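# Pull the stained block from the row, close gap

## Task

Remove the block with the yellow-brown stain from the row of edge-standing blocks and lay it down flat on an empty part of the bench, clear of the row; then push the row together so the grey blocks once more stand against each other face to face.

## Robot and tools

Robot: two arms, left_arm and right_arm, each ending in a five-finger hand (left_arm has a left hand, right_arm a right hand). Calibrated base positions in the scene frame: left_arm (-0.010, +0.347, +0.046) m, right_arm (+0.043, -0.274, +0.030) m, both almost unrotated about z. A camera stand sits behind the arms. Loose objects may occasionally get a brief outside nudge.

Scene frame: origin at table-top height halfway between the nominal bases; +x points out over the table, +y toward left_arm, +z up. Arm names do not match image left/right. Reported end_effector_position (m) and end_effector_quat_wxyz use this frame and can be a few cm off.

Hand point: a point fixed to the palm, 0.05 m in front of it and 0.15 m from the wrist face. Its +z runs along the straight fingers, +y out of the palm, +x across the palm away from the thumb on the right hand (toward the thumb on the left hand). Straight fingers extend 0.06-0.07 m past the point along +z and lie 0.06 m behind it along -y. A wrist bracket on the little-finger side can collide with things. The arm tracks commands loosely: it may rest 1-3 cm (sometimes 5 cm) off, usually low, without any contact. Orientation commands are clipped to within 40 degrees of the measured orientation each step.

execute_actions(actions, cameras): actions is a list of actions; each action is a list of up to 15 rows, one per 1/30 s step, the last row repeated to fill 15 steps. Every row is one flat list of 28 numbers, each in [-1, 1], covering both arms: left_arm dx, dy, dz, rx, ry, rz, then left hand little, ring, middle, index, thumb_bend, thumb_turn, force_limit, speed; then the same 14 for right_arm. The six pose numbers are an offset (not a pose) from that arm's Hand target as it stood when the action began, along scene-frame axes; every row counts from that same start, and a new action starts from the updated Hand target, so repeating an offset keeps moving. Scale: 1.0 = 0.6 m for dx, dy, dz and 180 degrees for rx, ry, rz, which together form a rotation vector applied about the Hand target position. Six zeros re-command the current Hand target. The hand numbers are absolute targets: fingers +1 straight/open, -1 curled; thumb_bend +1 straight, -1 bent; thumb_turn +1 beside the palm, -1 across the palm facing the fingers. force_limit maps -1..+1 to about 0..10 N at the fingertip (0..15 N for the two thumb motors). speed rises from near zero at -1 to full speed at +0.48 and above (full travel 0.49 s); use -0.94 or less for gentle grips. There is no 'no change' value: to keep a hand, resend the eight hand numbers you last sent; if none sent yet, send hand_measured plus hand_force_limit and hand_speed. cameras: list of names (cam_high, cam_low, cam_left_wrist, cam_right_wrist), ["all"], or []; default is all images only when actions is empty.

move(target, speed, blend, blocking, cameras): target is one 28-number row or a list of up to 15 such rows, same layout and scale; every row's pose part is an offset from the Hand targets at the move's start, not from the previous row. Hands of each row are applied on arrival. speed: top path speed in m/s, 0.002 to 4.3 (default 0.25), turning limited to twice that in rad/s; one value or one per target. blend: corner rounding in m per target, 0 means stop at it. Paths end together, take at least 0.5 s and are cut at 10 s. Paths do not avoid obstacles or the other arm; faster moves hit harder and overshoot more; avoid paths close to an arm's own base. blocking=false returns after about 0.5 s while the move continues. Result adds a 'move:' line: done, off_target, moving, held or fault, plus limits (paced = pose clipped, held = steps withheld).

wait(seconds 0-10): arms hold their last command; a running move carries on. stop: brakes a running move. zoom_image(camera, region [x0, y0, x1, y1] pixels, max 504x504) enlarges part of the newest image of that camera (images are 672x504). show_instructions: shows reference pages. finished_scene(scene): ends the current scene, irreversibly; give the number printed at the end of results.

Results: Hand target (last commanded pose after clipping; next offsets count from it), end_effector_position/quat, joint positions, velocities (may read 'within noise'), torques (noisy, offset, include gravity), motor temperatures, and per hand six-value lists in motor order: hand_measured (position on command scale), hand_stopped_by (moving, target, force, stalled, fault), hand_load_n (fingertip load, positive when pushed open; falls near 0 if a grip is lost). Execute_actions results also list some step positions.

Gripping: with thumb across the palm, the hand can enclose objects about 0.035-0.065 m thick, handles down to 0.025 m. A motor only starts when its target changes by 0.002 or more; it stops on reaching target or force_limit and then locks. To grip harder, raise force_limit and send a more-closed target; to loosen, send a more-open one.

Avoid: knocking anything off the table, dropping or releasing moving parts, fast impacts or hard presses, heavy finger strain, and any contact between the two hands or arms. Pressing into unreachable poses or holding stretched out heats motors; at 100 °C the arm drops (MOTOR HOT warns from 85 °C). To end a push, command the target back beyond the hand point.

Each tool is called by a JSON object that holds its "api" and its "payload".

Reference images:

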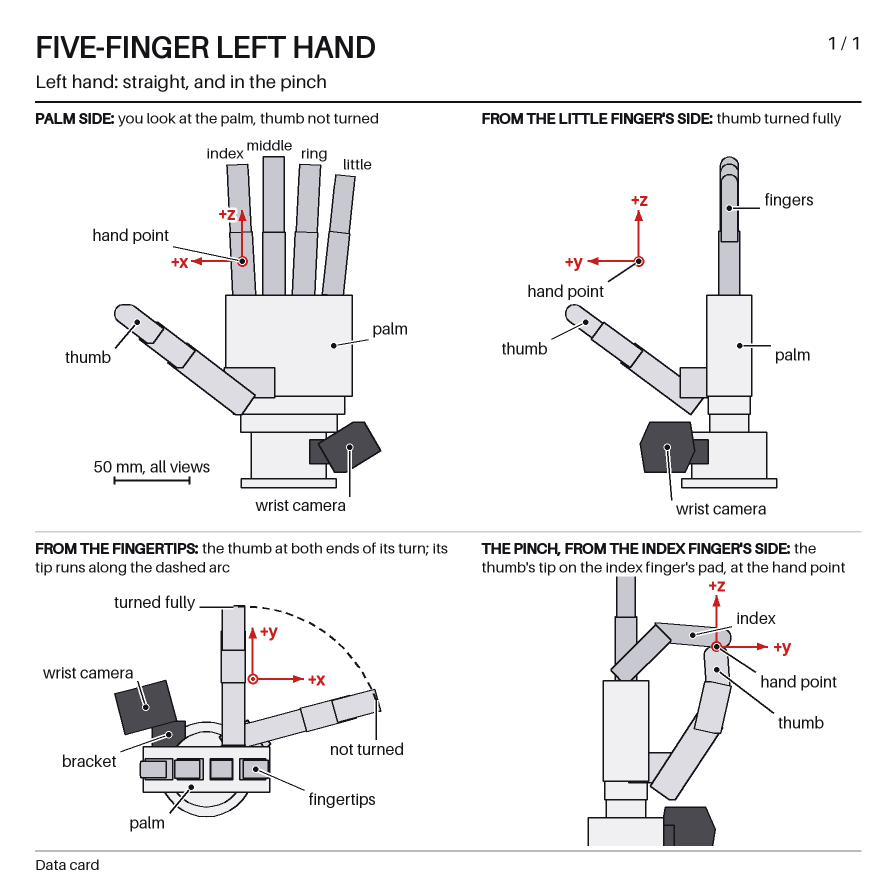

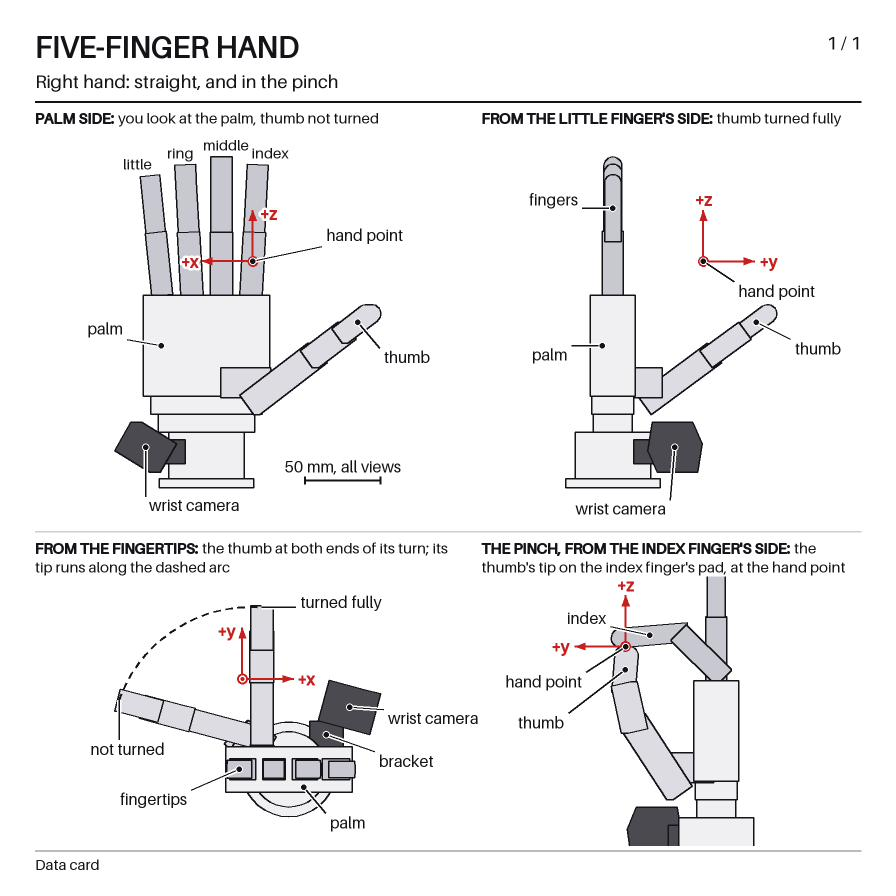

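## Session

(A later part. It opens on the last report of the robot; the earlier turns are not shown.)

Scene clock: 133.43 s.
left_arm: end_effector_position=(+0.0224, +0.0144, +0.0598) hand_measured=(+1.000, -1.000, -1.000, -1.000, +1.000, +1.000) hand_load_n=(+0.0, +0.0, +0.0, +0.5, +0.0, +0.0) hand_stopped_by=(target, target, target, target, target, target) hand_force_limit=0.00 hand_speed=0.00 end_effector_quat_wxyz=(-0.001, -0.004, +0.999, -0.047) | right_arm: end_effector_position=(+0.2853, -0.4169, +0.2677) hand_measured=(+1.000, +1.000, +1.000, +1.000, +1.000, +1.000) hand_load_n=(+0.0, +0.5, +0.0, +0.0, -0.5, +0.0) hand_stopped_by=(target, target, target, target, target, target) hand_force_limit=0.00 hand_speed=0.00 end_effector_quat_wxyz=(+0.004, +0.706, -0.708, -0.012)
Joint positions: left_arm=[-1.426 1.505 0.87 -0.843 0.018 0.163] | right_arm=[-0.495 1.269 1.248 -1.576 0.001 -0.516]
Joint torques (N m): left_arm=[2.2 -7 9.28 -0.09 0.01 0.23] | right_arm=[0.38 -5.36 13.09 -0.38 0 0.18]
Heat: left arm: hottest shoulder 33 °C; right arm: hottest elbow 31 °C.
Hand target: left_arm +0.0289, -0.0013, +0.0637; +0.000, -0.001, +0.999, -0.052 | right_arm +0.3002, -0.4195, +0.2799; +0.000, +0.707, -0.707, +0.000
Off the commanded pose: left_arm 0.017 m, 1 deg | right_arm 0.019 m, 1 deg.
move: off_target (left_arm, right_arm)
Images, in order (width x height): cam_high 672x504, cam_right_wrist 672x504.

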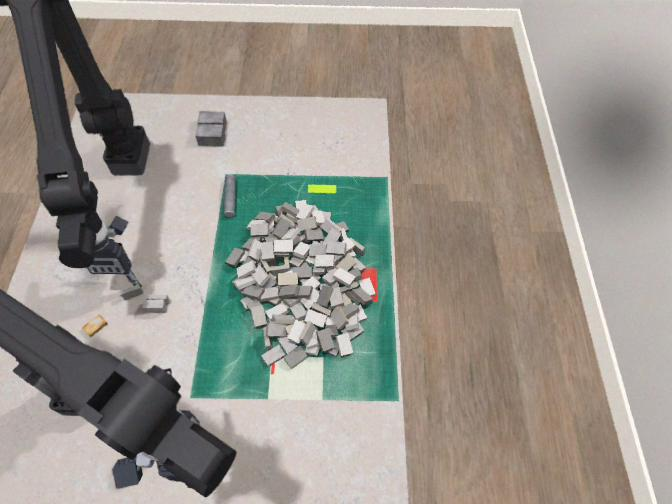

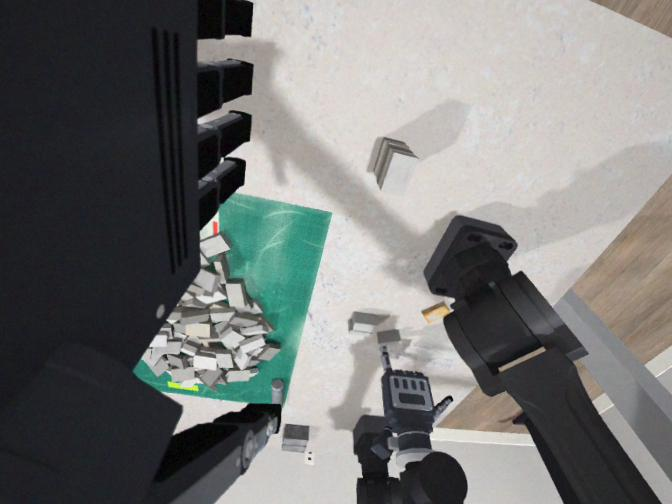

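{"api": "move", "payload": {"target": [[0.023,0,0,0,0,0,1,-1,-1,-1,1,1,0,0,0,0,0,0,0,0,1,1,1,1,1,1,0,0],[0.025,-0.017,0,0,0,0,1,-1,-1,-1,1,1,0,0,0,0,0,0,0,0,1,1,1,1,1,1,0,0]], "speed": 0.05, "cameras": ["cam_high","cam_right_wrist"]}}

{"api": "zoom_image", "payload": {"camera": "cam_high", "region": [100, 260, 180, 320]}}

{"api": "zoom_image", "payload": {"camera": "cam_right_wrist", "region": [340, 300, 440, 375]}}

Scene clock: 136.17 s.
left_arm: end_effector_position=(+0.0384, +0.0040, +0.0601) hand_measured=(+1.000, -1.000, -1.000, -1.000, +1.000, +1.000) hand_load_n=(+0.0, +0.5, +0.0, +0.0, +0.0, +0.0) hand_stopped_by=(target, target, target, target, target, target) hand_force_limit=0.00 hand_speed=0.00 end_effector_quat_wxyz=(+0.000, -0.005, +0.999, -0.047) | right_arm: end_effector_position=(+0.2853, -0.4169, +0.2677) hand_measured=(+1.000, +1.000, +1.000, +1.000, +1.000, +1.000) hand_load_n=(+0.0, +0.0, +0.0, +0.0, +0.0, +0.0) hand_stopped_by=(target, target, target, target, target, target) hand_force_limit=0.00 hand_speed=0.00 end_effector_quat_wxyz=(+0.004, +0.706, -0.708, -0.012)
Joint positions: left_arm=[-1.391 1.535 0.907 -0.849 0.02 0.197] | right_arm=[-0.495 1.269 1.248 -1.576 0.001 -0.516]
Joint torques (N m): left_arm=[2.49 -7.94 9.26 0.05 0.05 0.21] | right_arm=[0.26 -5.6 13.29 -0.44 -0.07 0.16]
Heat: left arm: hottest shoulder 33 °C; right arm: hottest elbow 31 °C.
Hand target: left_arm +0.0439, -0.0114, +0.0636; +0.000, -0.001, +0.999, -0.052 | right_arm +0.3002, -0.4195, +0.2799; +0.000, +0.707, -0.707, +0.000
Off the commanded pose: left_arm 0.017 m, 1 deg | right_arm 0.019 m, 1 deg.
move: off_target (left_arm, right_arm)
Images, in order (width x height): cam_high 672x504, cam_right_wrist 672x504.

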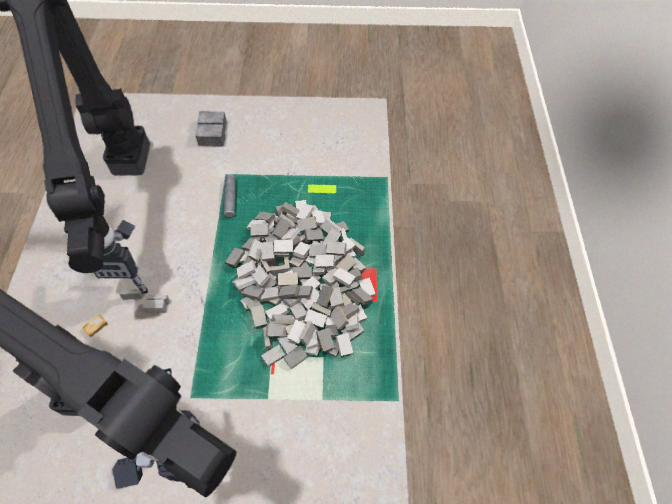

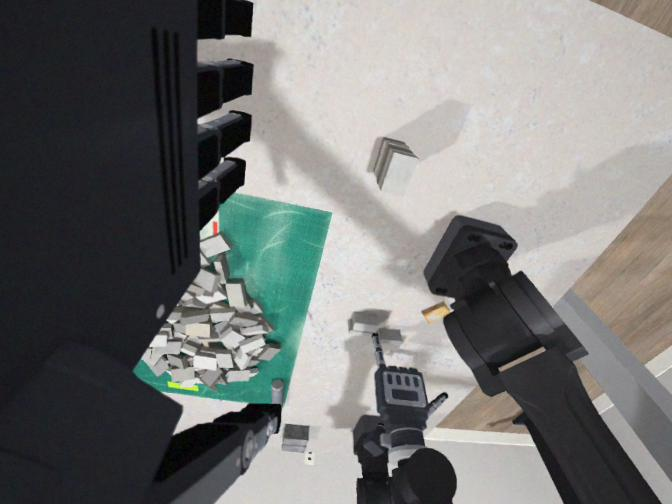

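Scaled by 6.300 from the camera's 672x504 image, which has a finer 960x720 frame.

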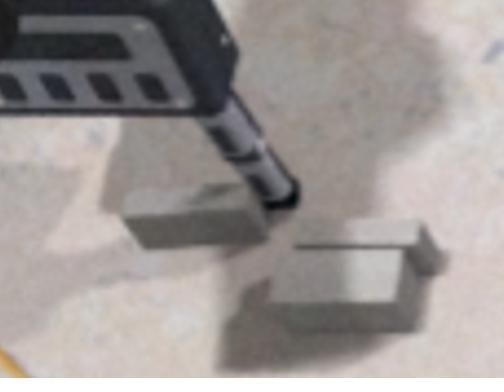

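Scaled by 5.040 from the camera's 672x504 image, which has a finer 960x720 frame.

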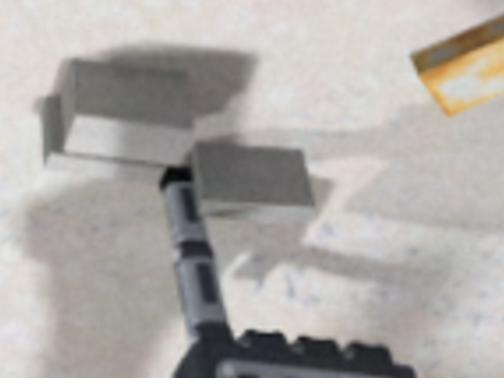

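{"api": "move", "payload": {"target": [[0,0,0.07,0,0,0,1,-1,-1,-1,1,1,0,0,0,0,0,0,0,0,1,1,1,1,1,1,0,0],[-0.124,-0.005,0.07,0,0,0,1,-1,-1,-1,1,1,0,0,0,0,0,0,0,0,1,1,1,1,1,1,0,0],[-0.124,-0.005,-0.010,0,0,0,1,-1,-1,-1,1,1,0,0,0,0,0,0,0,0,1,1,1,1,1,1,0,0]], "speed": 0.12, "blend": [0.005,0.005,0], "cameras": ["cam_high","cam_right_wrist"]}}

{"api": "zoom_image", "payload": {"camera": "cam_high", "region": [100, 260, 180, 320]}}

{"api": "zoom_image", "payload": {"camera": "cam_right_wrist", "region": [340, 300, 440, 375]}}

Scene clock: 139.27 s.
left_arm: end_effector_position=(-0.0279, -0.0154, +0.0663) hand_measured=(+1.000, -1.000, -1.000, -1.000, +1.000, +1.000) hand_load_n=(+0.0, +0.0, +0.0, +0.0, +0.0, +0.0) hand_stopped_by=(target, target, target, target, target, target) hand_force_limit=0.00 hand_speed=0.00 end_effector_quat_wxyz=(+0.000, +0.004, +0.998, -0.059) | right_arm: end_effector_position=(+0.2853, -0.4169, +0.2677) hand_measured=(+1.000, +1.000, +1.000, +1.000, +1.000, +1.000) hand_load_n=(-0.5, +0.0, +0.0, +0.0, +0.0, +0.5) hand_stopped_by=(target, target, target, target, target, target) hand_force_limit=0.00 hand_speed=0.00 end_effector_quat_wxyz=(+0.004, +0.706, -0.708, -0.012)
Joint positions: left_arm=[-1.564 1.536 0.93 -0.846 0.005 0.041] | right_arm=[-0.495 1.269 1.248 -1.576 0.001 -0.516]
Joint torques (N m): left_arm=[1.79 -8.59 5.89 0.57 -0.06 0] | right_arm=[0.44 -6.01 13.03 -0.17 -0.1 0.12]
Heat: left arm: hottest shoulder 33 °C; right arm: hottest elbow 31 °C.
Hand target: left_arm -0.0305, -0.0143, +0.0577; +0.000, -0.001, +0.999, -0.052 | right_arm +0.3002, -0.4195, +0.2799; +0.000, +0.707, -0.707, +0.000
Off the commanded pose: left_arm 0.009 m, 1 deg | right_arm 0.019 m, 1 deg.
move: off_target (right_arm)
Images, in order (width x height): cam_high 672x504, cam_right_wrist 672x504.

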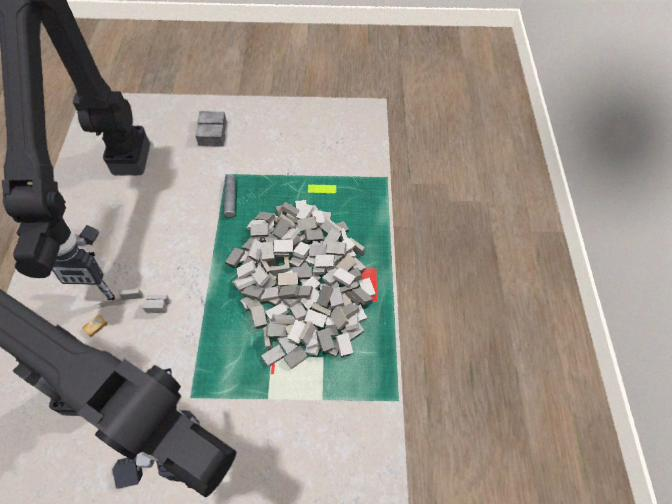

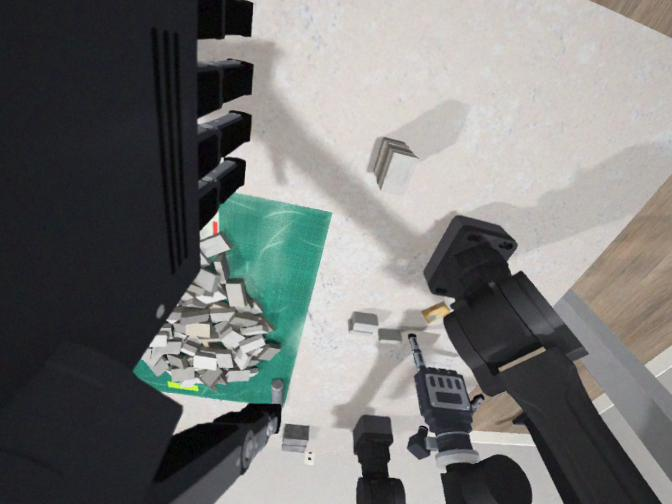

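Scaled by 6.300 from the camera's 672x504 image, which has a finer 960x720 frame.

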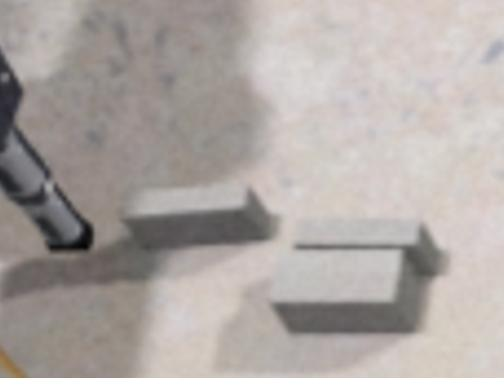

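Scaled by 5.040 from the camera's 672x504 image, which has a finer 960x720 frame.

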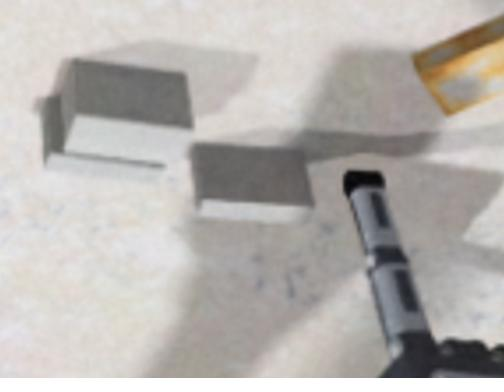

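{"api": "zoom_image", "payload": {"camera": "cam_right_wrist", "region": [370, 315, 426, 357]}}

{"api": "zoom_image", "payload": {"camera": "cam_high", "region": [100, 275, 156, 317]}}

Scaled by 9.000 from the camera's 672x504 image, which has a finer 960x720 frame.

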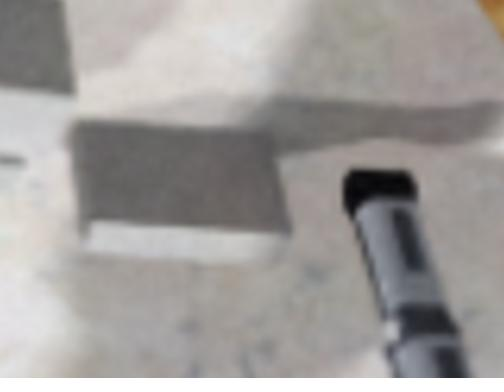

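Scaled by 9.000 from the camera's 672x504 image, which has a finer 960x720 frame.

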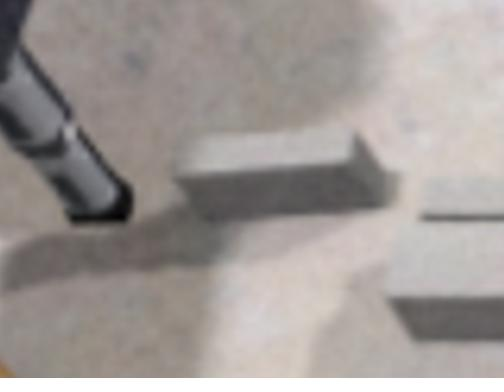

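{"api": "move", "payload": {"target": [0,0.017,0,0,0,0,1,-1,-1,-1,1,1,0,0,0,0,0,0,0,0,1,1,1,1,1,1,0,0], "speed": 0.06, "cameras": ["cam_high","cam_right_wrist"]}}

{"api": "zoom_image", "payload": {"camera": "cam_high", "region": [100, 275, 156, 317]}}

Scene clock: 142.67 s.
left_arm: end_effector_position=(-0.0282, -0.0043, +0.0592) hand_measured=(+1.000, -1.000, -1.000, -1.000, +1.000, +1.000) hand_load_n=(+0.0, +0.0, +0.0, +0.0, +0.0, +0.0) hand_stopped_by=(target, target, target, target, target, target) hand_force_limit=0.00 hand_speed=0.00 end_effector_quat_wxyz=(+0.000, +0.004, +0.999, -0.049) | right_arm: end_effector_position=(+0.2853, -0.4169, +0.2677) hand_measured=(+1.000, +1.000, +1.000, +1.000, +1.000, +1.000) hand_load_n=(+0.0, +0.0, +0.0, +0.0, +0.0, +0.0) hand_stopped_by=(target, target, target, target, target, target) hand_force_limit=0.00 hand_speed=0.00 end_effector_quat_wxyz=(+0.004, +0.706, -0.708, -0.012)
Joint positions: left_arm=[-1.564 1.536 0.905 -0.841 0.005 0.041] | right_arm=[-0.495 1.269 1.248 -1.576 0.001 -0.516]
Joint torques (N m): left_arm=[1.55 -10.17 5.63 0.61 -0.06 -0.01] | right_arm=[0.5 -5.66 13.07 -0.34 -0.11 0.16]
Heat: left arm: hottest shoulder 32 °C; right arm: hottest elbow 31 °C.
Hand target: left_arm -0.0304, -0.0042, +0.0577; +0.000, +0.000, +0.999, -0.052 | right_arm +0.3002, -0.4195, +0.2799; +0.000, +0.707, -0.707, +0.000
Off the commanded pose: left_arm 0.003 m, 1 deg | right_arm 0.019 m, 1 deg.
move: off_target (right_arm)
Images, in order (width x height): cam_high 672x504, cam_right_wrist 672x504.

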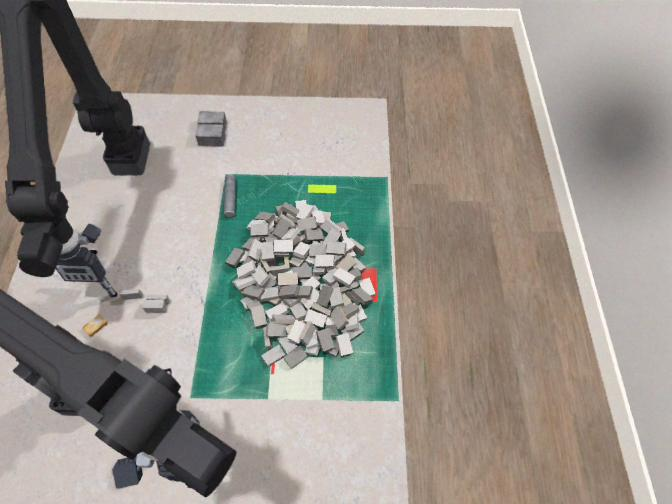

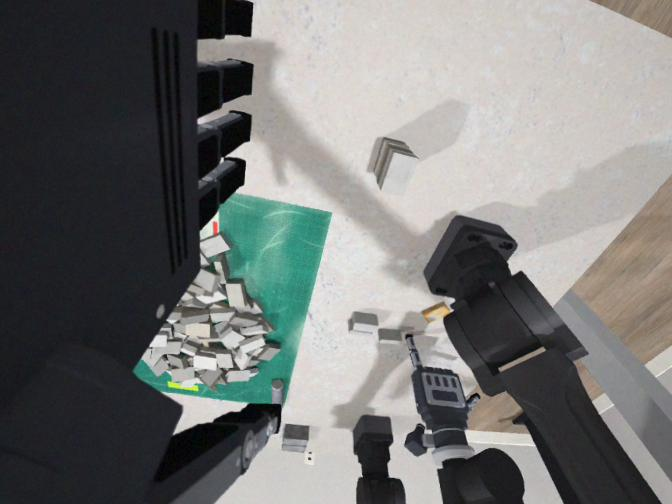

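Scaled by 9.000 from the camera's 672x504 image, which has a finer 960x720 frame.

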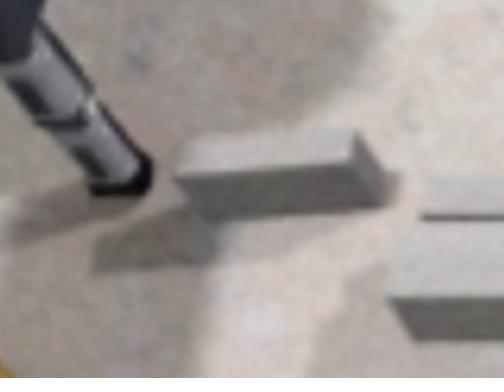

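{"api": "move", "payload": {"target": [0,-0.031,0.007,0,0,0,1,-1,-1,-1,1,1,0,0,0,0,0,0,0,0,1,1,1,1,1,1,0,0], "speed": 0.06, "cameras": ["cam_high","cam_right_wrist"]}}

{"api": "zoom_image", "payload": {"camera": "cam_high", "region": [100, 275, 156, 317]}}

Scene clock: 144.63 s.
left_arm: end_effector_position=(-0.0283, -0.0067, +0.0591) hand_measured=(+1.000, -1.000, -1.000, -1.000, +1.000, +1.000) hand_load_n=(+0.0, +0.0, +0.0, +0.0, +0.0, +0.0) hand_stopped_by=(target, target, target, target, target, target) hand_force_limit=0.00 hand_speed=0.00 end_effector_quat_wxyz=(-0.001, +0.003, +0.999, -0.048) | right_arm: end_effector_position=(+0.2853, -0.4169, +0.2677) hand_measured=(+1.000, +1.000, +1.000, +1.000, +1.000, +1.000) hand_load_n=(+0.0, +0.0, +0.0, +0.0, +0.0, +0.0) hand_stopped_by=(target, target, target, target, target, target) hand_force_limit=0.00 hand_speed=0.00 end_effector_quat_wxyz=(+0.004, +0.706, -0.708, -0.012)
Joint positions: left_arm=[-1.564 1.543 0.913 -0.844 0.005 0.039] | right_arm=[-0.495 1.269 1.248 -1.576 0.001 -0.516]
Joint torques (N m): left_arm=[1.67 -8.29 9.14 0.01 -0.05 -0.02] | right_arm=[0.5 -6.18 13 -0.31 -0.08 0.12]
Heat: left arm: hottest shoulder 32 °C; right arm: hottest elbow 31 °C.
Hand target: left_arm -0.0305, -0.0229, +0.0619; +0.000, -0.001, +0.999, -0.052 | right_arm +0.3002, -0.4195, +0.2799; +0.000, +0.707, -0.707, +0.000
Off the commanded pose: left_arm 0.017 m, 1 deg | right_arm 0.019 m, 1 deg.
move: off_target (left_arm, right_arm)
Images, in order (width x height): cam_high 672x504, cam_right_wrist 672x504.

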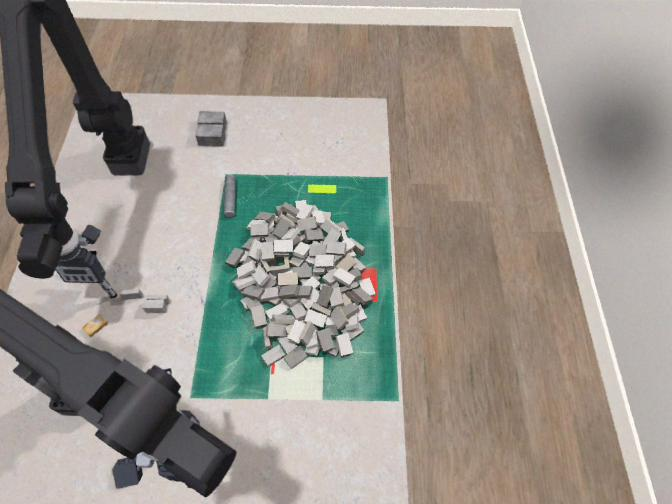

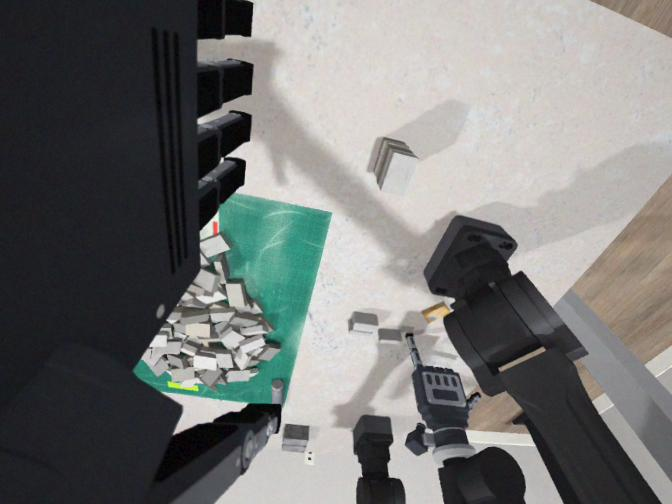

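Scaled by 9.000 from the camera's 672x504 image, which has a finer 960x720 frame.

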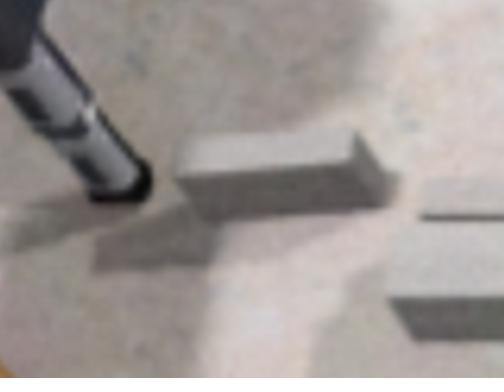

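{"api": "move", "payload": {"target": [[0.008,0,0.010,0,0,0,1,-1,-1,-1,1,1,0,0,0,0,0,0,0,0,1,1,1,1,1,1,0,0],[0.083,0,0.010,0,0,0,1,-1,-1,-1,1,1,0,0,0,0,0,0,0,0,1,1,1,1,1,1,0,0]], "speed": 0.06, "cameras": ["cam_high","cam_right_wrist"]}}

{"api": "zoom_image", "payload": {"camera": "cam_high", "region": [100, 270, 180, 330]}}

{"api": "zoom_image", "payload": {"camera": "cam_right_wrist", "region": [340, 300, 440, 375]}}

Scene clock: 147.30 s.
left_arm: end_effector_position=(+0.0122, -0.0061, +0.0638) hand_measured=(+1.000, -1.000, -1.000, -1.000, +1.000, +1.000) hand_load_n=(-0.5, +0.0, +0.0, +0.0, +0.0, +0.0) hand_stopped_by=(target, target, target, target, target, target) hand_force_limit=0.00 hand_speed=0.00 end_effector_quat_wxyz=(-0.002, -0.003, +0.999, -0.046) | right_arm: end_effector_position=(+0.2853, -0.4169, +0.2677) hand_measured=(+1.000, +1.000, +1.000, +1.000, +1.000, +1.000) hand_load_n=(+0.0, +0.0, +0.0, +0.0, +0.0, +0.0) hand_stopped_by=(target, target, target, target, target, target) hand_force_limit=0.00 hand_speed=0.00 end_effector_quat_wxyz=(+0.004, +0.706, -0.708, -0.012)
Joint positions: left_arm=[-1.46 1.544 0.929 -0.865 0.016 0.131] | right_arm=[-0.495 1.269 1.248 -1.576 0.001 -0.516]
Joint torques (N m): left_arm=[2.67 -8.06 9.52 -0.01 -0.02 0.18] | right_arm=[1.03 -5.83 13.11 -0.25 -0.08 0.21]
Heat: left arm: hottest shoulder 32 °C; right arm: hottest elbow 31 °C.
Hand target: left_arm +0.0193, -0.0229, +0.0678; +0.000, +0.000, +0.999, -0.052 | right_arm +0.3002, -0.4195, +0.2799; +0.000, +0.707, -0.707, +0.000
Off the commanded pose: left_arm 0.019 m, 1 deg | right_arm 0.019 m, 1 deg.
move: off_target (left_arm, right_arm)
Images, in order (width x height): cam_high 672x504, cam_right_wrist 672x504.

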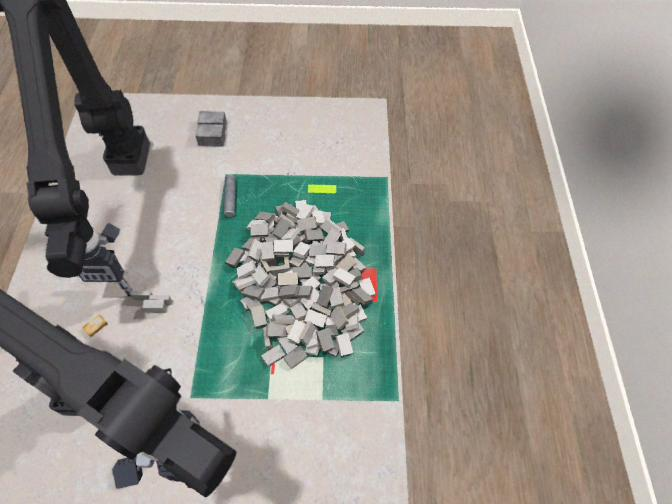

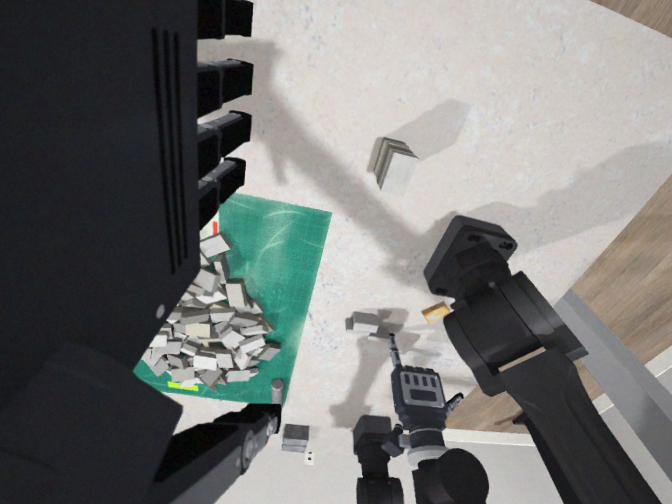

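Scaled by 6.300 from the camera's 672x504 image, which has a finer 960x720 frame.

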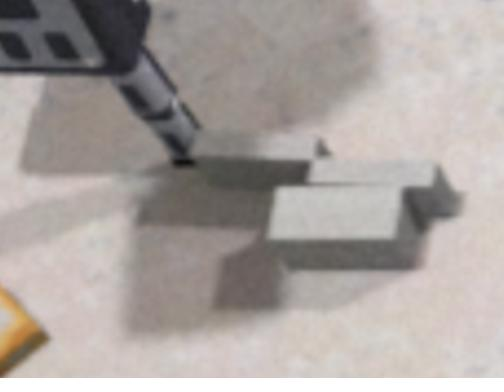

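Scaled by 5.040 from the camera's 672x504 image, which has a finer 960x720 frame.

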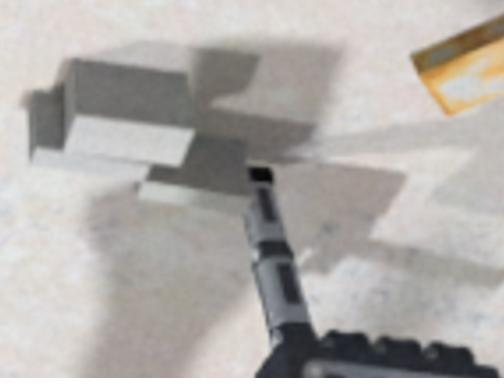

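{"api": "move", "payload": {"target": [[-0.035,0,0,0,0,0,1,-1,-1,-1,1,1,0,0,0,0,0,0,0,0,1,1,1,1,1,1,0,0],[-0.035,-0.0135,0,0,0,0,1,-1,-1,-1,1,1,0,0,0,0,0,0,0,0,1,1,1,1,1,1,0,0],[0.02,-0.0135,0,0,0,0,1,-1,-1,-1,1,1,0,0,0,0,0,0,0,0,1,1,1,1,1,1,0,0]], "speed": 0.06, "cameras": ["cam_high","cam_right_wrist"]}}

{"api": "zoom_image", "payload": {"camera": "cam_high", "region": [110, 270, 180, 322]}}

{"api": "zoom_image", "payload": {"camera": "cam_right_wrist", "region": [340, 300, 424, 363]}}

Scene clock: 151.53 s.
left_arm: end_effector_position=(+0.0236, -0.0153, +0.0647) hand_measured=(+1.000, -1.000, -1.000, -1.000, +1.000, +1.000) hand_load_n=(+0.0, +0.0, +0.0, +0.0, +0.0, +0.0) hand_stopped_by=(target, target, target, target, target, target) hand_force_limit=0.00 hand_speed=0.00 end_effector_quat_wxyz=(-0.002, -0.003, +0.999, -0.048) | right_arm: end_effector_position=(+0.2853, -0.4169, +0.2677) hand_measured=(+1.000, +1.000, +1.000, +1.000, +1.000, +1.000) hand_load_n=(+0.0, +0.0, +0.0, +0.0, +0.0, +0.0) hand_stopped_by=(target, target, target, target, target, target) hand_force_limit=0.00 hand_speed=0.00 end_effector_quat_wxyz=(+0.004, +0.706, -0.708, -0.012)
Joint positions: left_arm=[-1.435 1.567 0.959 -0.87 0.018 0.156] | right_arm=[-0.495 1.269 1.248 -1.576 0.001 -0.516]
Joint torques (N m): left_arm=[2.9 -8.12 9.37 0.09 -0.08 0.23] | right_arm=[0.38 -5.77 13.11 -0.42 -0.11 0.18]
Heat: left arm: hottest shoulder 32 °C; right arm: hottest elbow 31 °C.
Hand target: left_arm +0.0315, -0.0310, +0.0678; +0.000, -0.001, +0.999, -0.052 | right_arm +0.3002, -0.4195, +0.2799; +0.000, +0.707, -0.707, +0.000
Off the commanded pose: left_arm 0.018 m, 1 deg | right_arm 0.019 m, 1 deg.
move: off_target (left_arm, right_arm)
Images, in order (width x height): cam_high 672x504, cam_right_wrist 672x504.

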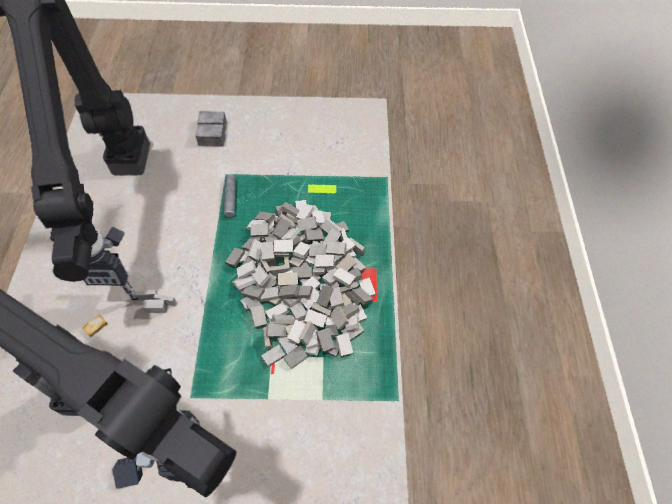

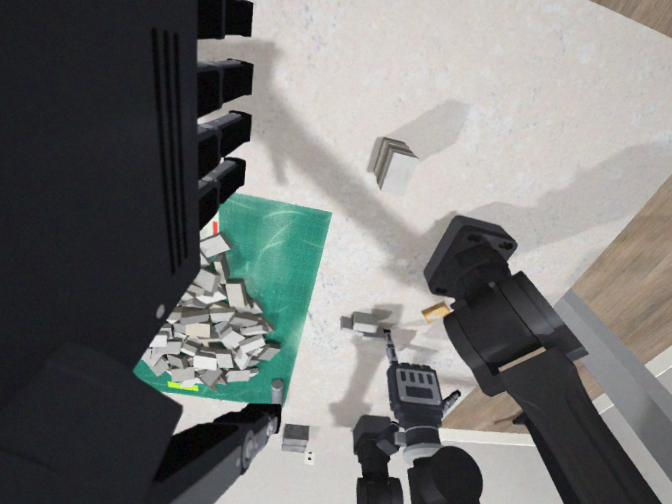

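Scaled by 7.200 from the camera's 672x504 image, which has a finer 960x720 frame.

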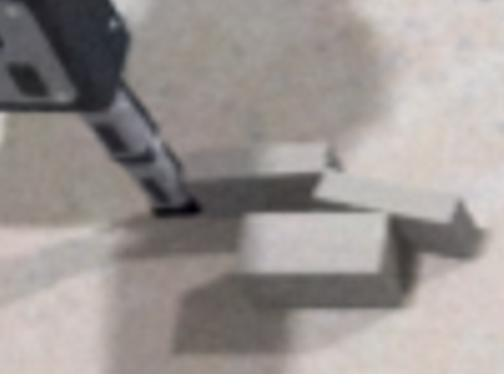

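Scaled by 6.000 from the camera's 672x504 image, which has a finer 960x720 frame.

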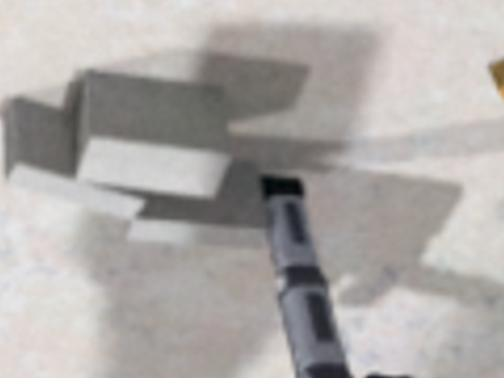

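{"api": "move", "payload": {"target": [[0,0.01,0.07,0,0,0,1,-1,-1,-1,1,1,0,0,0,0,0,0,0,0,1,1,1,1,1,1,0,0],[0.089,0.084,0.07,0,0,0,1,-1,-1,-1,1,1,0,0,0,0,0,0,0,0,1,1,1,1,1,1,0,0],[0.089,0.084,-0.017,0,0,0,1,-1,-1,-1,1,1,0,0,0,0,0,0,0,0,1,1,1,1,1,1,0,0]], "speed": 0.12, "blend": [0.005,0.005,0], "cameras": ["cam_high","cam_right_wrist"]}}

{"api": "zoom_image", "payload": {"camera": "cam_high", "region": [110, 265, 190, 325]}}

{"api": "zoom_image", "payload": {"camera": "cam_right_wrist", "region": [330, 300, 414, 363]}}

Scene clock: 155.33 s.
left_arm: end_effector_position=(+0.0827, +0.0169, +0.0662) hand_measured=(+1.000, -1.000, -1.000, -1.000, +1.000, +1.000) hand_load_n=(+0.0, +0.0, +0.0, +0.0, +0.0, +0.0) hand_stopped_by=(target, target, target, target, target, target) hand_force_limit=0.00 hand_speed=0.00 end_effector_quat_wxyz=(+0.003, -0.004, +0.998, -0.059) | right_arm: end_effector_position=(+0.2853, -0.4169, +0.2677) hand_measured=(+1.000, +1.000, +1.000, +1.000, +1.000, +1.000) hand_load_n=(+0.0, +0.0, +0.0, +0.0, +0.0, +0.0) hand_stopped_by=(target, target, target, target, target, target) hand_force_limit=0.00 hand_speed=0.00 end_effector_quat_wxyz=(+0.004, +0.706, -0.708, -0.012)
Joint positions: left_arm=[-1.272 1.506 0.895 -0.846 0.032 0.315] | right_arm=[-0.495 1.269 1.248 -1.576 0.001 -0.516]
Joint torques (N m): left_arm=[2.73 -7.71 6 0.54 0.11 0.2] | right_arm=[0.38 -5.71 13.15 -0.18 -0.08 0.16]
Heat: left arm: hottest shoulder 32 °C; right arm: hottest elbow 31 °C.
Hand target: left_arm +0.0848, +0.0195, +0.0576; +0.000, -0.001, +0.999, -0.052 | right_arm +0.3002, -0.4195, +0.2799; +0.000, +0.707, -0.707, +0.000
Off the commanded pose: left_arm 0.009 m, 1 deg | right_arm 0.019 m, 1 deg.
move: off_target (right_arm)
Images, in order (width x height): cam_high 672x504, cam_right_wrist 672x504.

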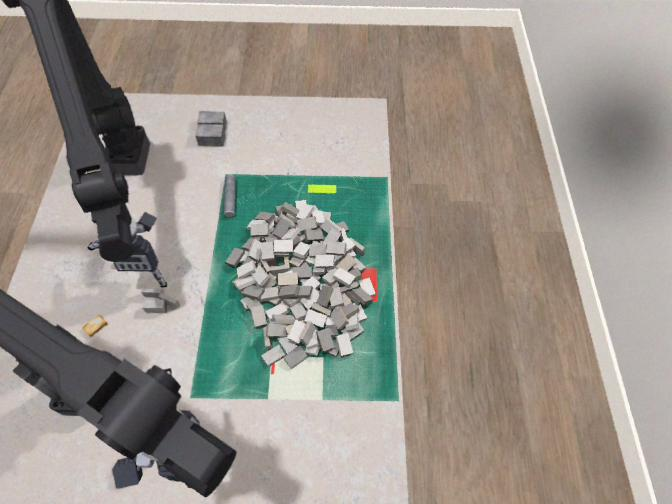

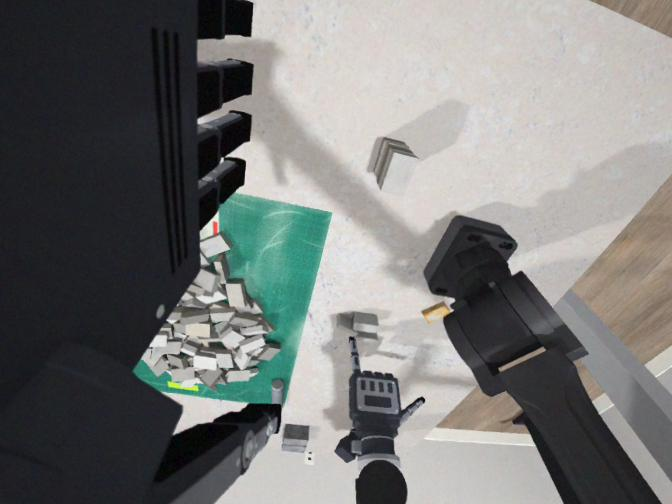

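Scaled by 6.300 from the camera's 672x504 image, which has a finer 960x720 frame.

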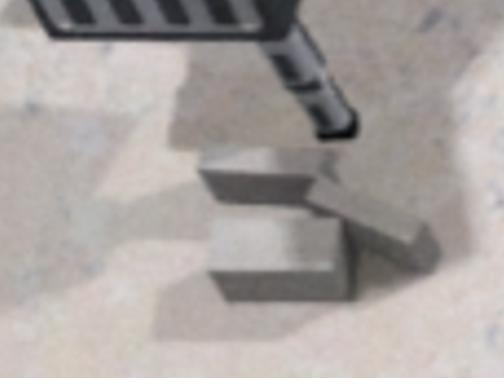

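Scaled by 6.000 from the camera's 672x504 image, which has a finer 960x720 frame.

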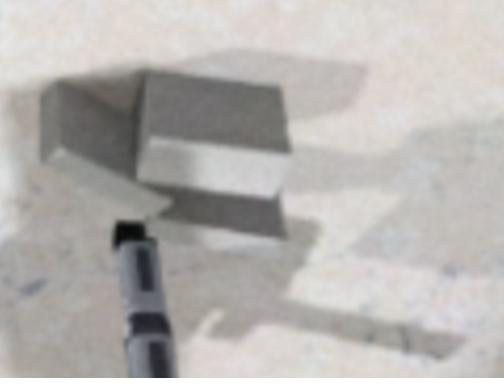

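{"api": "move", "payload": {"target": [[0,0.008,0.0833,0,0,0,1,-1,-1,-1,1,1,0,0,0,0,0,0,0,0,1,1,1,1,1,1,0,0],[0.192,-0.1325,0.1207,0.0293,0.0662,-0.2528,1,-1,-1,-1,1,1,0,0,0,0,0,0,0,0,1,1,1,1,1,1,0,0],[0.1803,-0.0825,0.1207,0.0293,0.0662,-0.2528,1,-1,-1,-1,1,1,0,0,0,0,0,0,0,0,1,1,1,1,1,1,0,0],[0.1803,-0.0825,0.034,0.0293,0.0662,-0.2528,1,-1,-1,-1,1,1,0,0,0,0,0,0,0,0,1,1,1,1,1,1,0,0]], "speed": 0.15, "cameras": ["cam_high","cam_right_wrist"]}}

{"api": "zoom_image", "payload": {"camera": "cam_high", "region": [120, 265, 200, 325]}}

{"api": "zoom_image", "payload": {"camera": "cam_right_wrist", "region": [310, 290, 410, 365]}}

Scene clock: 165.40 s.
left_arm: end_effector_position=(+0.1909, -0.0338, +0.0928) hand_measured=(+1.000, -1.000, -1.000, -1.000, +1.000, +1.000) hand_load_n=(+0.0, +0.0, +0.0, +0.0, -0.5, +0.0) hand_stopped_by=(target, target, target, target, target, target) hand_force_limit=0.00 hand_speed=0.00 end_effector_quat_wxyz=(-0.111, +0.378, +0.919, -0.011) | right_arm: end_effector_position=(+0.2853, -0.4169, +0.2677) hand_measured=(+1.000, +1.000, +1.000, +1.000, +1.000, +1.000) hand_load_n=(+0.0, +0.0, +0.0, +0.0, +0.0, +0.0) hand_stopped_by=(target, target, target, target, target, target) hand_force_limit=0.00 hand_speed=0.00 end_effector_quat_wxyz=(+0.004, +0.706, -0.708, -0.012)
Joint positions: left_arm=[-1.145 1.813 1.345 -1.255 0.163 1.245] | right_arm=[-0.495 1.269 1.248 -1.576 0.001 -0.516]
Joint torques (N m): left_arm=[2.67 -11.58 5.98 0.06 0.09 0.25] | right_arm=[0.21 -6.07 13.23 -0.27 -0.09 0.17]
Heat: left arm: hottest shoulder 32 °C; right arm: hottest elbow 31 °C.
Hand target: left_arm +0.1930, -0.0300, +0.0780; -0.121, +0.380, +0.917, -0.003 | right_arm +0.3002, -0.4195, +0.2799; +0.000, +0.707, -0.707, +0.000
Off the commanded pose: left_arm 0.015 m, 2 deg | right_arm 0.019 m, 1 deg.
move: off_target (left_arm, right_arm)
Images, in order (width x height): cam_high 672x504, cam_right_wrist 672x504.

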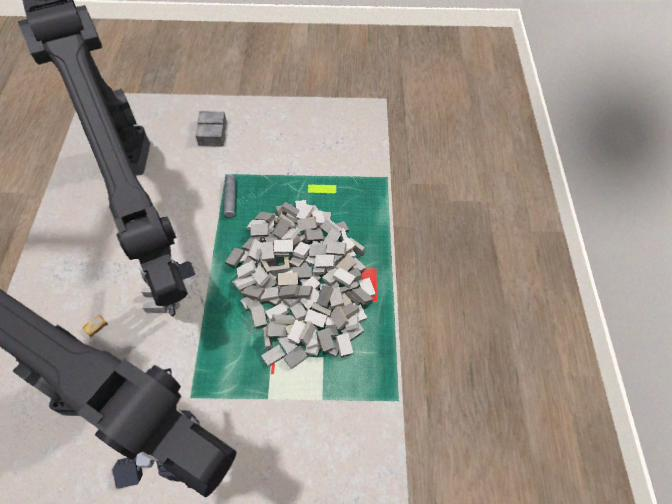

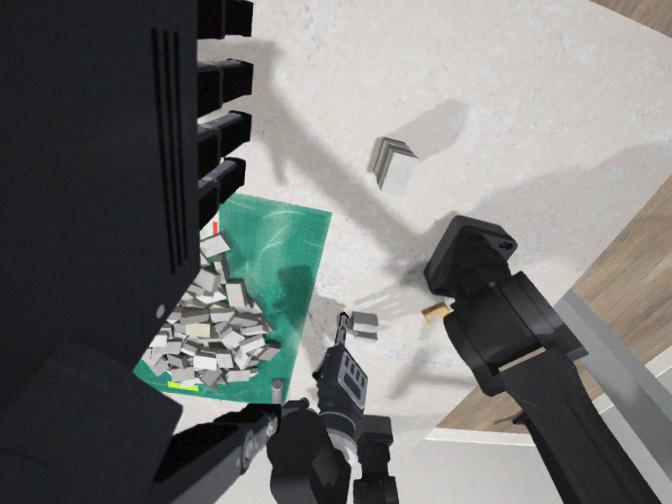

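Scaled by 6.300 from the camera's 672x504 image, which has a finer 960x720 frame.

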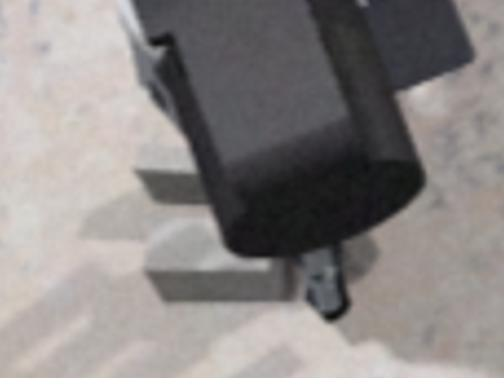

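Scaled by 5.040 from the camera's 672x504 image, which has a finer 960x720 frame.

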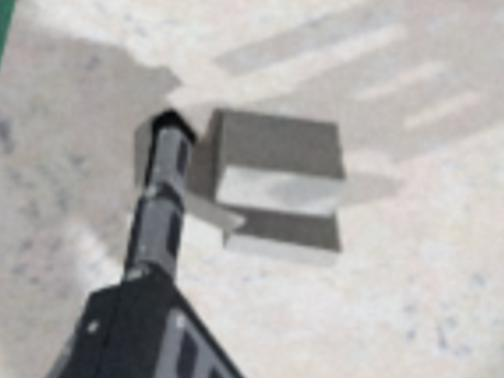

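{"api": "move", "payload": {"target": [0,0,-0.0255,0,0,0,1,-1,-1,-1,1,1,0,0,0,0,0,0,0,0,1,1,1,1,1,1,0,0], "speed": 0.08, "cameras": ["cam_high","cam_right_wrist"]}}

{"api": "zoom_image", "payload": {"camera": "cam_high", "region": [120, 265, 200, 325]}}

{"api": "zoom_image", "payload": {"camera": "cam_right_wrist", "region": [310, 290, 410, 365]}}

Scene clock: 166.83 s.
left_arm: end_effector_position=(+0.1910, -0.0338, +0.0767) hand_measured=(+1.000, -1.000, -1.000, -1.000, +1.000, +1.000) hand_load_n=(+0.0, +0.0, +0.0, +0.0, +0.0, +0.0) hand_stopped_by=(target, target, target, target, target, target) hand_force_limit=0.00 hand_speed=0.00 end_effector_quat_wxyz=(-0.112, +0.378, +0.919, -0.010) | right_arm: end_effector_position=(+0.2853, -0.4169, +0.2677) hand_measured=(+1.000, +1.000, +1.000, +1.000, +1.000, +1.000) hand_load_n=(+0.0, +0.0, +0.0, +0.0, +0.0, +0.0) hand_stopped_by=(target, target, target, target, target, target) hand_force_limit=0.00 hand_speed=0.00 end_effector_quat_wxyz=(+0.004, +0.706, -0.708, -0.012)
Joint positions: left_arm=[-1.145 1.834 1.328 -1.219 0.163 1.245] | right_arm=[-0.495 1.269 1.248 -1.576 0.001 -0.516]
Joint torques (N m): left_arm=[2.73 -12.1 5.83 0.08 0.04 0.22] | right_arm=[0.62 -5.83 13.05 -0.4 -0.05 0.18]
Heat: left arm: hottest shoulder 33 °C; right arm: hottest elbow 31 °C.
Hand target: left_arm +0.1930, -0.0300, +0.0628; -0.121, +0.380, +0.917, -0.003 | right_arm +0.3002, -0.4195, +0.2799; +0.000, +0.707, -0.707, +0.000
Off the commanded pose: left_arm 0.015 m, 1 deg | right_arm 0.019 m, 1 deg.
move: off_target (left_arm, right_arm)
Images, in order (width x height): cam_high 672x504, cam_right_wrist 672x504.

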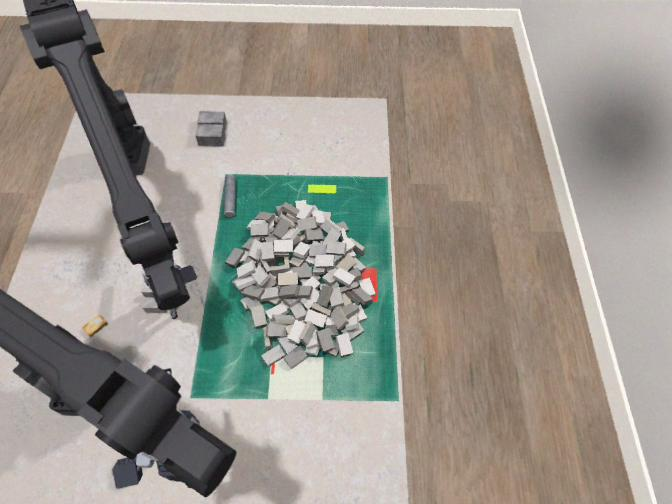

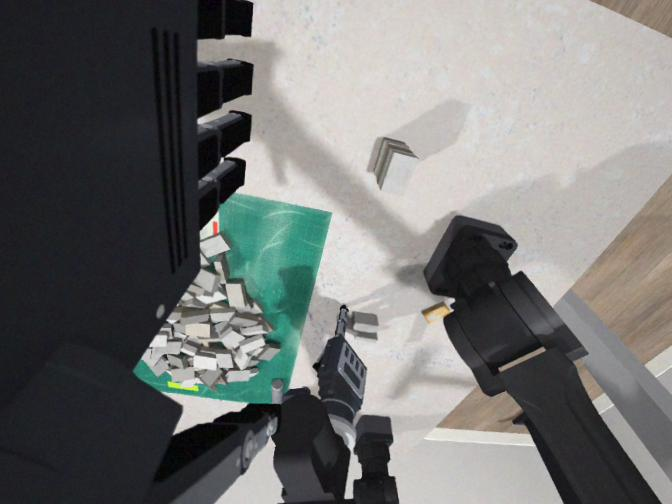

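Scaled by 6.300 from the camera's 672x504 image, which has a finer 960x720 frame.

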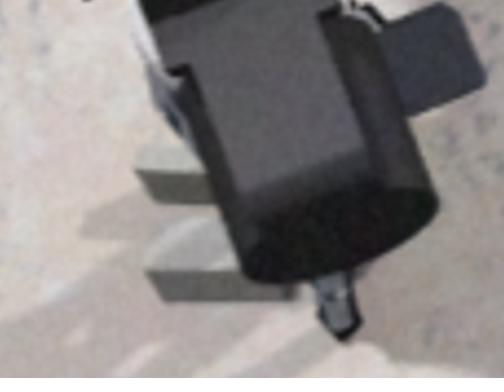

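Scaled by 5.040 from the camera's 672x504 image, which has a finer 960x720 frame.

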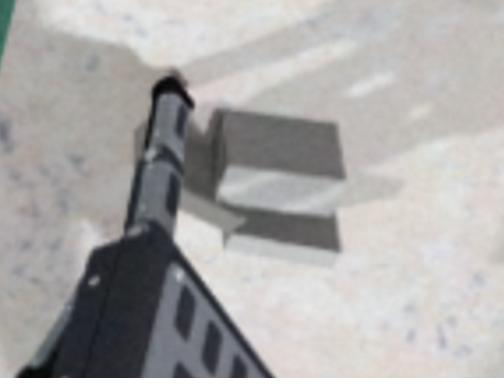

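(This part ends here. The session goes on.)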